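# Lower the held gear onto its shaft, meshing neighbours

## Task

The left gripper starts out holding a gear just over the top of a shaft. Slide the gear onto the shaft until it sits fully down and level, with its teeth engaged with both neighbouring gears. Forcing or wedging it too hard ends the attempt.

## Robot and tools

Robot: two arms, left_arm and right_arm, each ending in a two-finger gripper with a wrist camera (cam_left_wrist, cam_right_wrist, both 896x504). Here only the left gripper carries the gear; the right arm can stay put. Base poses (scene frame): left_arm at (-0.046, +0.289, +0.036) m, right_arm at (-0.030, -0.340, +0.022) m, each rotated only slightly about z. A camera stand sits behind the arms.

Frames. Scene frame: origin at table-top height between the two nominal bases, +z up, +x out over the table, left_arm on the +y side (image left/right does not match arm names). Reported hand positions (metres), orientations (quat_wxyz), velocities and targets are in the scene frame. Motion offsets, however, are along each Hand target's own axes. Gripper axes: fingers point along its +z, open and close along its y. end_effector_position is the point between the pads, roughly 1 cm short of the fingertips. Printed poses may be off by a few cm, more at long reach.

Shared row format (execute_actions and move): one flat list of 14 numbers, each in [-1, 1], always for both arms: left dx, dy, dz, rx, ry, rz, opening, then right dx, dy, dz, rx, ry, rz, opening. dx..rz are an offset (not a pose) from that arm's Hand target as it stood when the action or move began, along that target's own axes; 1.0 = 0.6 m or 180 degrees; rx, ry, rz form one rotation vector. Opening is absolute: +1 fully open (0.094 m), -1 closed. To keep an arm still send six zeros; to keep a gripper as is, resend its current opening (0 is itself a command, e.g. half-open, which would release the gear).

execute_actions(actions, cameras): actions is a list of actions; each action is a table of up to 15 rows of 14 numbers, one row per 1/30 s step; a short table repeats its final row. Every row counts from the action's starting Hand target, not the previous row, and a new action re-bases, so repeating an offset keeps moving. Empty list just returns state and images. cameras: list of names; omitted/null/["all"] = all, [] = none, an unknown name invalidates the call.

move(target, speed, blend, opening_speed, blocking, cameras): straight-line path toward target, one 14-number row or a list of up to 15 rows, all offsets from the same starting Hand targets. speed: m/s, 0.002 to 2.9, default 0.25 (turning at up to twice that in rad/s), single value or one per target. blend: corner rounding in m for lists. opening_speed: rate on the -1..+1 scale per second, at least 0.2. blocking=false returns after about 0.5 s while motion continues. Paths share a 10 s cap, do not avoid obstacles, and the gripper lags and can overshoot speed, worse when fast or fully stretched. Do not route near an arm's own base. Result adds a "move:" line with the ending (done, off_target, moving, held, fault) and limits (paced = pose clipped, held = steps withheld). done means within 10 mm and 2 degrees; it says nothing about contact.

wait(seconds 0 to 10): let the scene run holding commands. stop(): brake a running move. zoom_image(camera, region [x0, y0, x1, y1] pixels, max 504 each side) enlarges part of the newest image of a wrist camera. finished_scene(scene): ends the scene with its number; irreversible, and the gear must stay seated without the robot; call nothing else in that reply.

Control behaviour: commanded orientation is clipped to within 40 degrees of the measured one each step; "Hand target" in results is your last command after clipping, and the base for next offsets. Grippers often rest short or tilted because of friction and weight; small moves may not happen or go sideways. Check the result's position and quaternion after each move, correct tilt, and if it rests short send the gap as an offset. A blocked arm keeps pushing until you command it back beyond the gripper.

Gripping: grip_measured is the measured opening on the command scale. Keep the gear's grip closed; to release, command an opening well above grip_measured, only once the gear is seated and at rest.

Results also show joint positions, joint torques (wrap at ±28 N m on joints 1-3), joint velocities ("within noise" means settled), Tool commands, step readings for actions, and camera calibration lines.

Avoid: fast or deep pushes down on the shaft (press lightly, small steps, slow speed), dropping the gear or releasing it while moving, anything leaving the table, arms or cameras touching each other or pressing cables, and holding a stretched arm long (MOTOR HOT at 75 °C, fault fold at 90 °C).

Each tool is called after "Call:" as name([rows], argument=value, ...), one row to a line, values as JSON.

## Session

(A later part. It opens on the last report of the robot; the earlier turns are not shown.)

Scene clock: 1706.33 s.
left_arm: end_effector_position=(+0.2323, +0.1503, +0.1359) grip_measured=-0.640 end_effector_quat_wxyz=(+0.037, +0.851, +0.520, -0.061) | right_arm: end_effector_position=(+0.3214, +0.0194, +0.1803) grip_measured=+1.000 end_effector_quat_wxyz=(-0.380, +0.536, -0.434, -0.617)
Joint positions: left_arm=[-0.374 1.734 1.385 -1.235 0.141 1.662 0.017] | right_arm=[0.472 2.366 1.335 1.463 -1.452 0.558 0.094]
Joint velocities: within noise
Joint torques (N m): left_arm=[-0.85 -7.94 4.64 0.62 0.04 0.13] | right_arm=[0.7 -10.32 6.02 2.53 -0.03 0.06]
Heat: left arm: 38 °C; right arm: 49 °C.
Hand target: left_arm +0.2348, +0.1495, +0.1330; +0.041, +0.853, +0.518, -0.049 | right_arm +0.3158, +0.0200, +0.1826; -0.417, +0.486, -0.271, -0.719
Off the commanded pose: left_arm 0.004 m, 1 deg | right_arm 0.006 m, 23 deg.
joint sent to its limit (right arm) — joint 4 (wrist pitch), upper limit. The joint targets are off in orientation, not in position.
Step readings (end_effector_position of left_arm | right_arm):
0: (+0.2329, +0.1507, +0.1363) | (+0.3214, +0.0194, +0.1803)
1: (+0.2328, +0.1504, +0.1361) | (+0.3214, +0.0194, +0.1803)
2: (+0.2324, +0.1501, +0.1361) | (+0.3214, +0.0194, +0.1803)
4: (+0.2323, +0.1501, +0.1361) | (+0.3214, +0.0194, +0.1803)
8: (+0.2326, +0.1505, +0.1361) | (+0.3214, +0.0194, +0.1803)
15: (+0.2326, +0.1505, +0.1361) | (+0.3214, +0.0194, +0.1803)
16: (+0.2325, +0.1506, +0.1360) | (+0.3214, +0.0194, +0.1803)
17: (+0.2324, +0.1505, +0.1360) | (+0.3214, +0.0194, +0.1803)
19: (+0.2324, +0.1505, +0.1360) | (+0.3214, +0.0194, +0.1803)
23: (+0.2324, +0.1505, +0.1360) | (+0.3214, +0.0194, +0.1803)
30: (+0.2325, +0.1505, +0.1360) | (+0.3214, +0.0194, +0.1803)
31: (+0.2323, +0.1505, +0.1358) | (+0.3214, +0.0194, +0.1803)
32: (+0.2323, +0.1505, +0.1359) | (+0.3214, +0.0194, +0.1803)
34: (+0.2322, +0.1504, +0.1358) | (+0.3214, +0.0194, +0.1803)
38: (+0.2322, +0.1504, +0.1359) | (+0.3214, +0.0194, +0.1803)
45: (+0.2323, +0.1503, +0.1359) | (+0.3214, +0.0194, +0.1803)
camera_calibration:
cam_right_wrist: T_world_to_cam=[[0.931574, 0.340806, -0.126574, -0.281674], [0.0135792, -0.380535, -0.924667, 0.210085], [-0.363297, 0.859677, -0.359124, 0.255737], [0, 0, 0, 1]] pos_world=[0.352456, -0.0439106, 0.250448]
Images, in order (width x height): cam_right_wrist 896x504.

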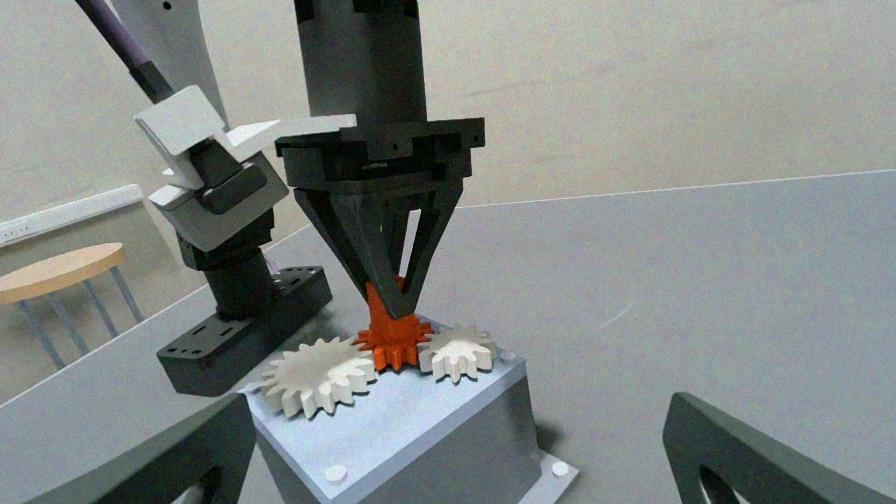

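Call:
execute_actions([
  [[0,0,0.003,0.002,-0.003,0,-0.9,0,0,0,0,0,0,1]],
  [[0,0,0.002,0,0,0,-0.9,0,0,0,0,0,0,1]],
], cameras=["cam_right_wrist"])

Call:
zoom_image(camera="cam_right_wrist", region=[350, 300, 470, 400])

Scene clock: 1716.10 s.
left_arm: end_effector_position=(+0.2323, +0.1503, +0.1359) grip_measured=-0.640 end_effector_quat_wxyz=(+0.037, +0.851, +0.520, -0.061) | right_arm: end_effector_position=(+0.3214, +0.0194, +0.1803) grip_measured=+1.000 end_effector_quat_wxyz=(-0.380, +0.536, -0.434, -0.617)
Joint positions: left_arm=[-0.374 1.734 1.385 -1.235 0.141 1.662 0.017] | right_arm=[0.472 2.366 1.335 1.463 -1.452 0.558 0.094]
Joint velocities: within noise
Joint torques (N m): left_arm=[-0.5 -7.24 4.31 0.65 0.13 0.16] | right_arm=[0.76 -10.33 6 2.52 0 0.09]
Heat: left arm: 37 °C; right arm: 49 °C.
Hand target: left_arm +0.2347, +0.1492, +0.1301; +0.041, +0.853, +0.518, -0.055 | right_arm +0.3158, +0.0200, +0.1826; -0.417, +0.486, -0.271, -0.719
Off the commanded pose: left_arm 0.006 m, 1 deg | right_arm 0.006 m, 23 deg.
joint sent to its limit (right arm) — joint 4 (wrist pitch), upper limit. The joint targets are off in orientation, not in position.
Step readings (end_effector_position of left_arm | right_arm):
0: (+0.2323, +0.1503, +0.1359) | (+0.3214, +0.0194, +0.1803)
1: (+0.2323, +0.1503, +0.1359) | (+0.3214, +0.0194, +0.1803)
2: (+0.2323, +0.1503, +0.1359) | (+0.3214, +0.0194, +0.1803)
4: (+0.2323, +0.1503, +0.1359) | (+0.3214, +0.0194, +0.1803)
8: (+0.2323, +0.1503, +0.1359) | (+0.3214, +0.0194, +0.1803)
15: (+0.2323, +0.1503, +0.1359) | (+0.3214, +0.0194, +0.1803)
16: (+0.2323, +0.1503, +0.1359) | (+0.3214, +0.0194, +0.1803)
17: (+0.2323, +0.1503, +0.1359) | (+0.3214, +0.0194, +0.1803)
19: (+0.2323, +0.1503, +0.1359) | (+0.3214, +0.0194, +0.1803)
23: (+0.2323, +0.1503, +0.1359) | (+0.3214, +0.0194, +0.1803)
30: (+0.2323, +0.1503, +0.1359) | (+0.3214, +0.0194, +0.1803)
camera_calibration:
cam_right_wrist: T_world_to_cam=[[0.931574, 0.340806, -0.126574, -0.281674], [0.0135792, -0.380535, -0.924667, 0.210085], [-0.363297, 0.859677, -0.359124, 0.255737], [0, 0, 0, 1]] pos_world=[0.352456, -0.0439106, 0.250448]
Images, in order (width x height): cam_right_wrist 896x504.

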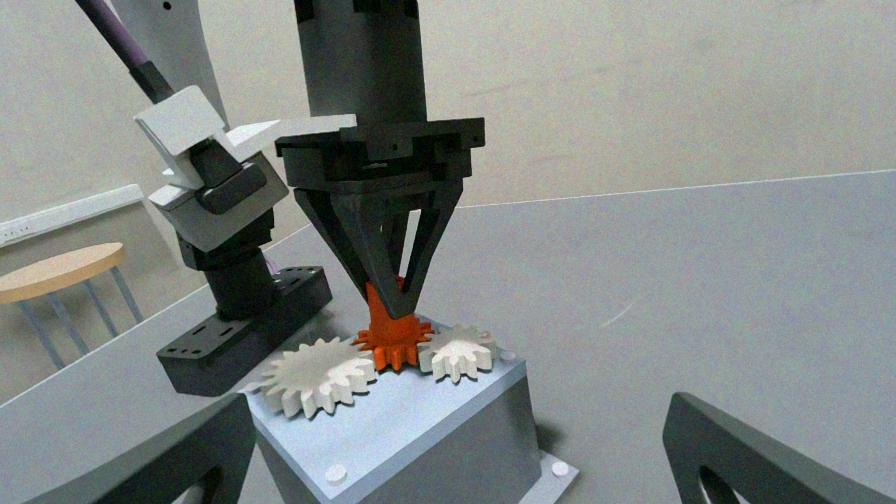

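Scaled by 4.200 from the camera's 896x504 image, which has a finer 1280x720 frame.

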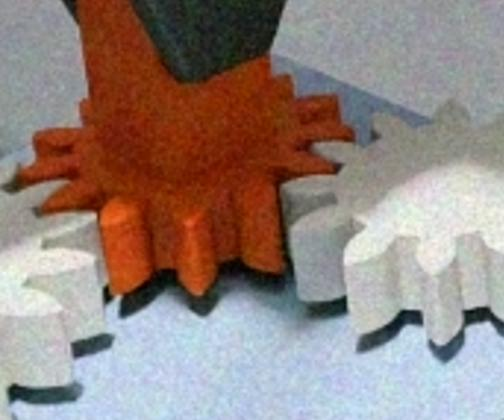

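Call:
move(target=[0,-0.004,-0.007,0,0,0,-0.9,0,0,0,0,0,0,1], speed=0.03, cameras=[])

Call:
move(target=[0,0,0,0,0,0,-0.6,0,0,0,0,0,0,1], opening_speed=0.5, cameras=[])

Call:
move(target=[0,0,0,0,0,0,-0.3,0,0,0,0,0,0,1], opening_speed=0.5, cameras=["cam_right_wrist"])

Call:
zoom_image(camera="cam_right_wrist", region=[340, 250, 480, 400])

Scene clock: 1728.93 s.
left_arm: end_effector_position=(+0.2323, +0.1503, +0.1359) grip_measured=-0.640 end_effector_quat_wxyz=(+0.037, +0.851, +0.520, -0.061) | right_arm: end_effector_position=(+0.3214, +0.0194, +0.1803) grip_measured=+1.000 end_effector_quat_wxyz=(-0.380, +0.536, -0.434, -0.617)
Joint positions: left_arm=[-0.374 1.734 1.385 -1.235 0.141 1.662 0.017] | right_arm=[0.472 2.366 1.335 1.463 -1.452 0.557 0.094]
Joint velocities: within noise
Joint torques (N m): left_arm=[-0.32 -8.17 4.74 0.49 0.13 0.22] | right_arm=[0.7 -10.43 6.04 2.55 0 0.06]
Heat: left arm: 36 °C; right arm: 49 °C.
Hand target: left_arm +0.2328, +0.1508, +0.1342; +0.041, +0.853, +0.518, -0.055 | right_arm +0.3158, +0.0200, +0.1826; -0.416, +0.486, -0.271, -0.719
Off the commanded pose: left_arm 0.002 m, 1 deg | right_arm 0.006 m, 23 deg.
joint sent to its limit (right arm) — joint 4 (wrist pitch), upper limit. The joint targets are off in orientation, not in position.
move: off_target (right_arm)
No camera images: "cameras" was empty.

Scene clock: 1730.00 s.
left_arm: end_effector_position=(+0.2320, +0.1504, +0.1332) grip_measured=-0.602 end_effector_quat_wxyz=(+0.037, +0.851, +0.520, -0.061) | right_arm: end_effector_position=(+0.3214, +0.0194, +0.1803) grip_measured=+1.000 end_effector_quat_wxyz=(-0.380, +0.536, -0.434, -0.617)
Joint positions: left_arm=[-0.374 1.734 1.374 -1.225 0.141 1.662 0.019] | right_arm=[0.472 2.366 1.335 1.463 -1.452 0.557 0.094]
Joint velocities: within noise
Joint torques (N m): left_arm=[-0.35 -8.23 5.72 0.36 0.12 0.22] | right_arm=[0.69 -10.39 6.01 2.51 0 0.11]
Heat: left arm: 36 °C; right arm: 49 °C.
Hand target: left_arm +0.2327, +0.1508, +0.1342; +0.041, +0.853, +0.518, -0.055 | right_arm +0.3158, +0.0200, +0.1826; -0.416, +0.486, -0.271, -0.719
Off the commanded pose: left_arm 0.001 m, 1 deg | right_arm 0.006 m, 23 deg.
joint sent to its limit (right arm) — joint 4 (wrist pitch), upper limit. The joint targets are off in orientation, not in position.
move: off_target (right_arm)
No camera images: "cameras" was empty.

Scene clock: 1731.07 s.
left_arm: end_effector_position=(+0.2320, +0.1504, +0.1332) grip_measured=-0.302 end_effector_quat_wxyz=(+0.037, +0.851, +0.520, -0.061) | right_arm: end_effector_position=(+0.3214, +0.0194, +0.1803) grip_measured=+1.000 end_effector_quat_wxyz=(-0.380, +0.536, -0.434, -0.617)
Joint positions: left_arm=[-0.374 1.734 1.374 -1.225 0.141 1.662 0.033] | right_arm=[0.472 2.366 1.335 1.463 -1.452 0.557 0.094]
Joint velocities: within noise
Joint torques (N m): left_arm=[-0.28 -8.14 5.67 0.38 0.12 0.2] | right_arm=[0.73 -10.43 6.05 2.53 -0.01 0.05]
Heat: left arm: 36 °C; right arm: 49 °C.
Hand target: left_arm +0.2327, +0.1508, +0.1342; +0.041, +0.853, +0.518, -0.055 | right_arm +0.3158, +0.0200, +0.1826; -0.416, +0.486, -0.271, -0.719
Off the commanded pose: left_arm 0.001 m, 1 deg | right_arm 0.006 m, 23 deg.
joint sent to its limit (right arm) — joint 4 (wrist pitch), upper limit. The joint targets are off in orientation, not in position.
move: off_target (right_arm)
camera_calibration:
cam_right_wrist: T_world_to_cam=[[0.931607, 0.34085, -0.126213, -0.281681], [0.0139373, -0.380493, -0.924679, 0.209965], [-0.3632, 0.859678, -0.35922, 0.25569], [0, 0, 0, 1]] pos_world=[0.352356, -0.0439106, 0.250447]
Images, in order (width x height): cam_right_wrist 896x504.

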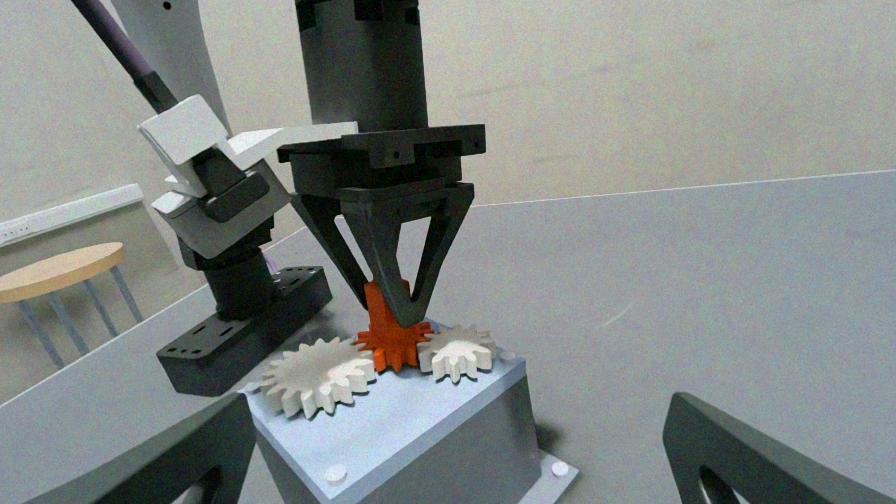

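Scaled by 3.360 from the camera's 896x504 image, which has a finer 1280x720 frame.

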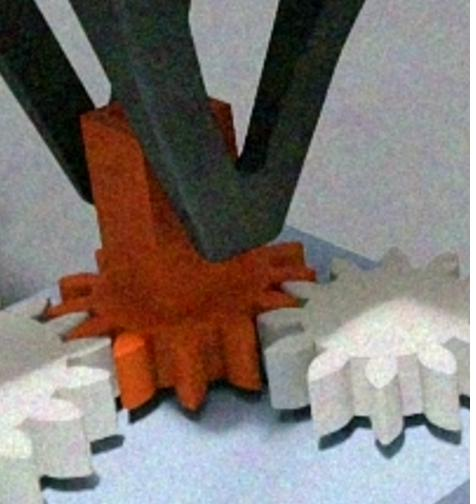

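Call:
move(target=[0,0,-0.11,0,0,0,-0.3,0,0,0,0,0,0,1], speed=0.1, cameras=["cam_left_wrist","cam_right_wrist"])

Call:
zoom_image(camera="cam_right_wrist", region=[340, 250, 480, 400])

Scene clock: 1741.40 s.
left_arm: end_effector_position=(+0.2341, +0.1574, +0.1920) grip_measured=-0.302 end_effector_quat_wxyz=(+0.036, +0.851, +0.521, -0.061) | right_arm: end_effector_position=(+0.3214, +0.0194, +0.1803) grip_measured=+1.000 end_effector_quat_wxyz=(-0.380, +0.536, -0.434, -0.617)
Joint positions: left_arm=[-0.352 1.734 1.608 -1.464 0.14 1.683 0.033] | right_arm=[0.472 2.366 1.335 1.463 -1.452 0.558 0.094]
Joint velocities: within noise
Joint torques (N m): left_arm=[0.2 -7.76 8.51 0.1 0.16 0.28] | right_arm=[0.72 -10.4 6.09 2.54 -0.02 0.06]
Heat: left arm: 36 °C; right arm: 48 °C.
Hand target: left_arm +0.2361, +0.1591, +0.1995; +0.041, +0.853, +0.518, -0.055 | right_arm +0.3158, +0.0200, +0.1826; -0.416, +0.486, -0.271, -0.719
Off the commanded pose: left_arm 0.008 m, 1 deg | right_arm 0.006 m, 23 deg.
joint sent to its limit (right arm) — joint 4 (wrist pitch), upper limit. The joint targets are off in orientation, not in position.
move: off_target (right_arm)
camera_calibration:
cam_left_wrist: T_world_to_cam=[[-0.87649, 0.481384, -0.00593663, 0.134454], [0.457257, 0.836291, 0.302546, -0.259972], [0.150606, 0.262464, -0.953116, 0.193231], [0, 0, 0, 1]] pos_world=[0.20762, 0.101972, 0.263624]
cam_right_wrist: T_world_to_cam=[[0.931574, 0.340806, -0.126574, -0.281674], [0.0135792, -0.380535, -0.924667, 0.210085], [-0.363297, 0.859677, -0.359124, 0.255737], [0, 0, 0, 1]] pos_world=[0.352456, -0.0439106, 0.250448]

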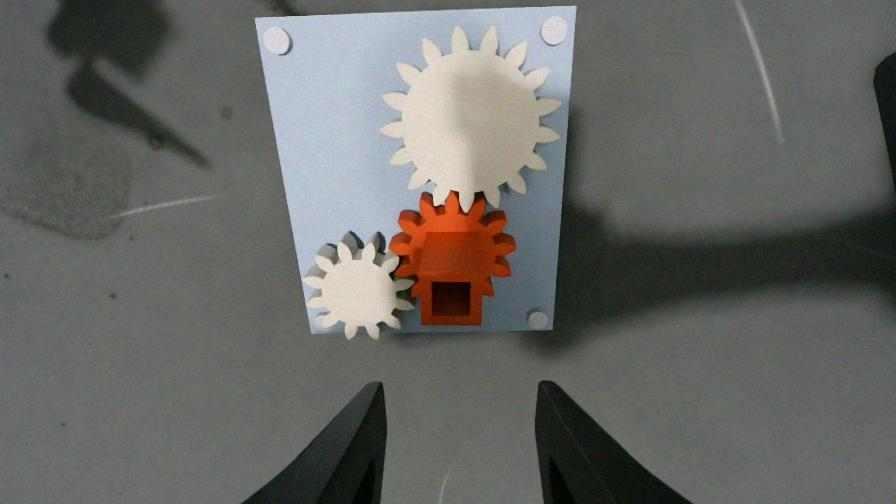

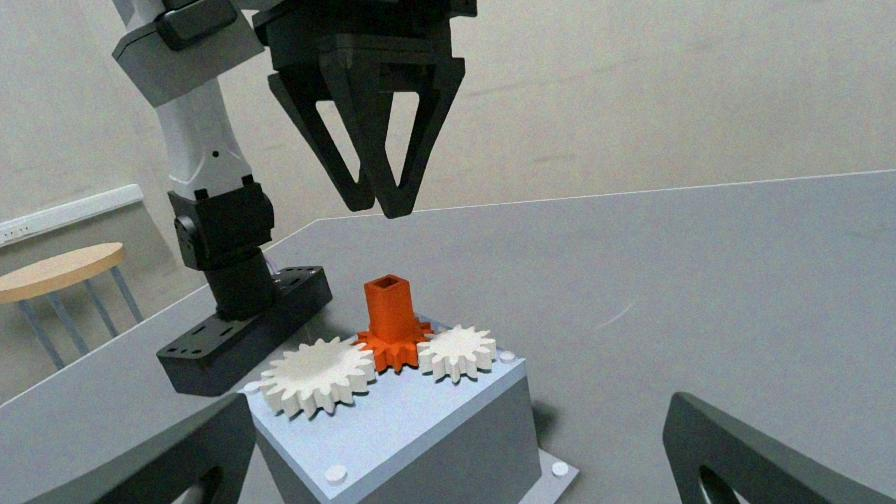

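Scaled by 3.360 from the camera's 896x504 image, which has a finer 1280x720 frame.

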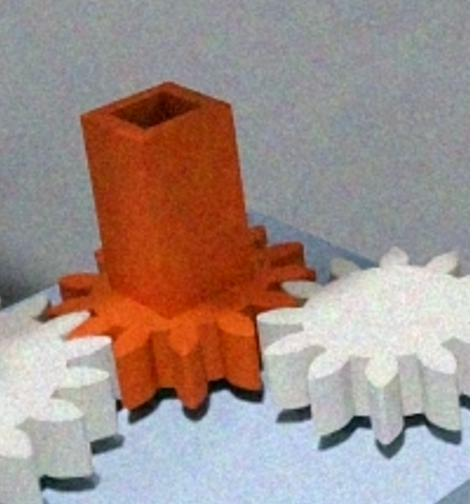

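Seated and meshed.

Call:
finished_scene(scene=3)

The scene is finished: the task was done.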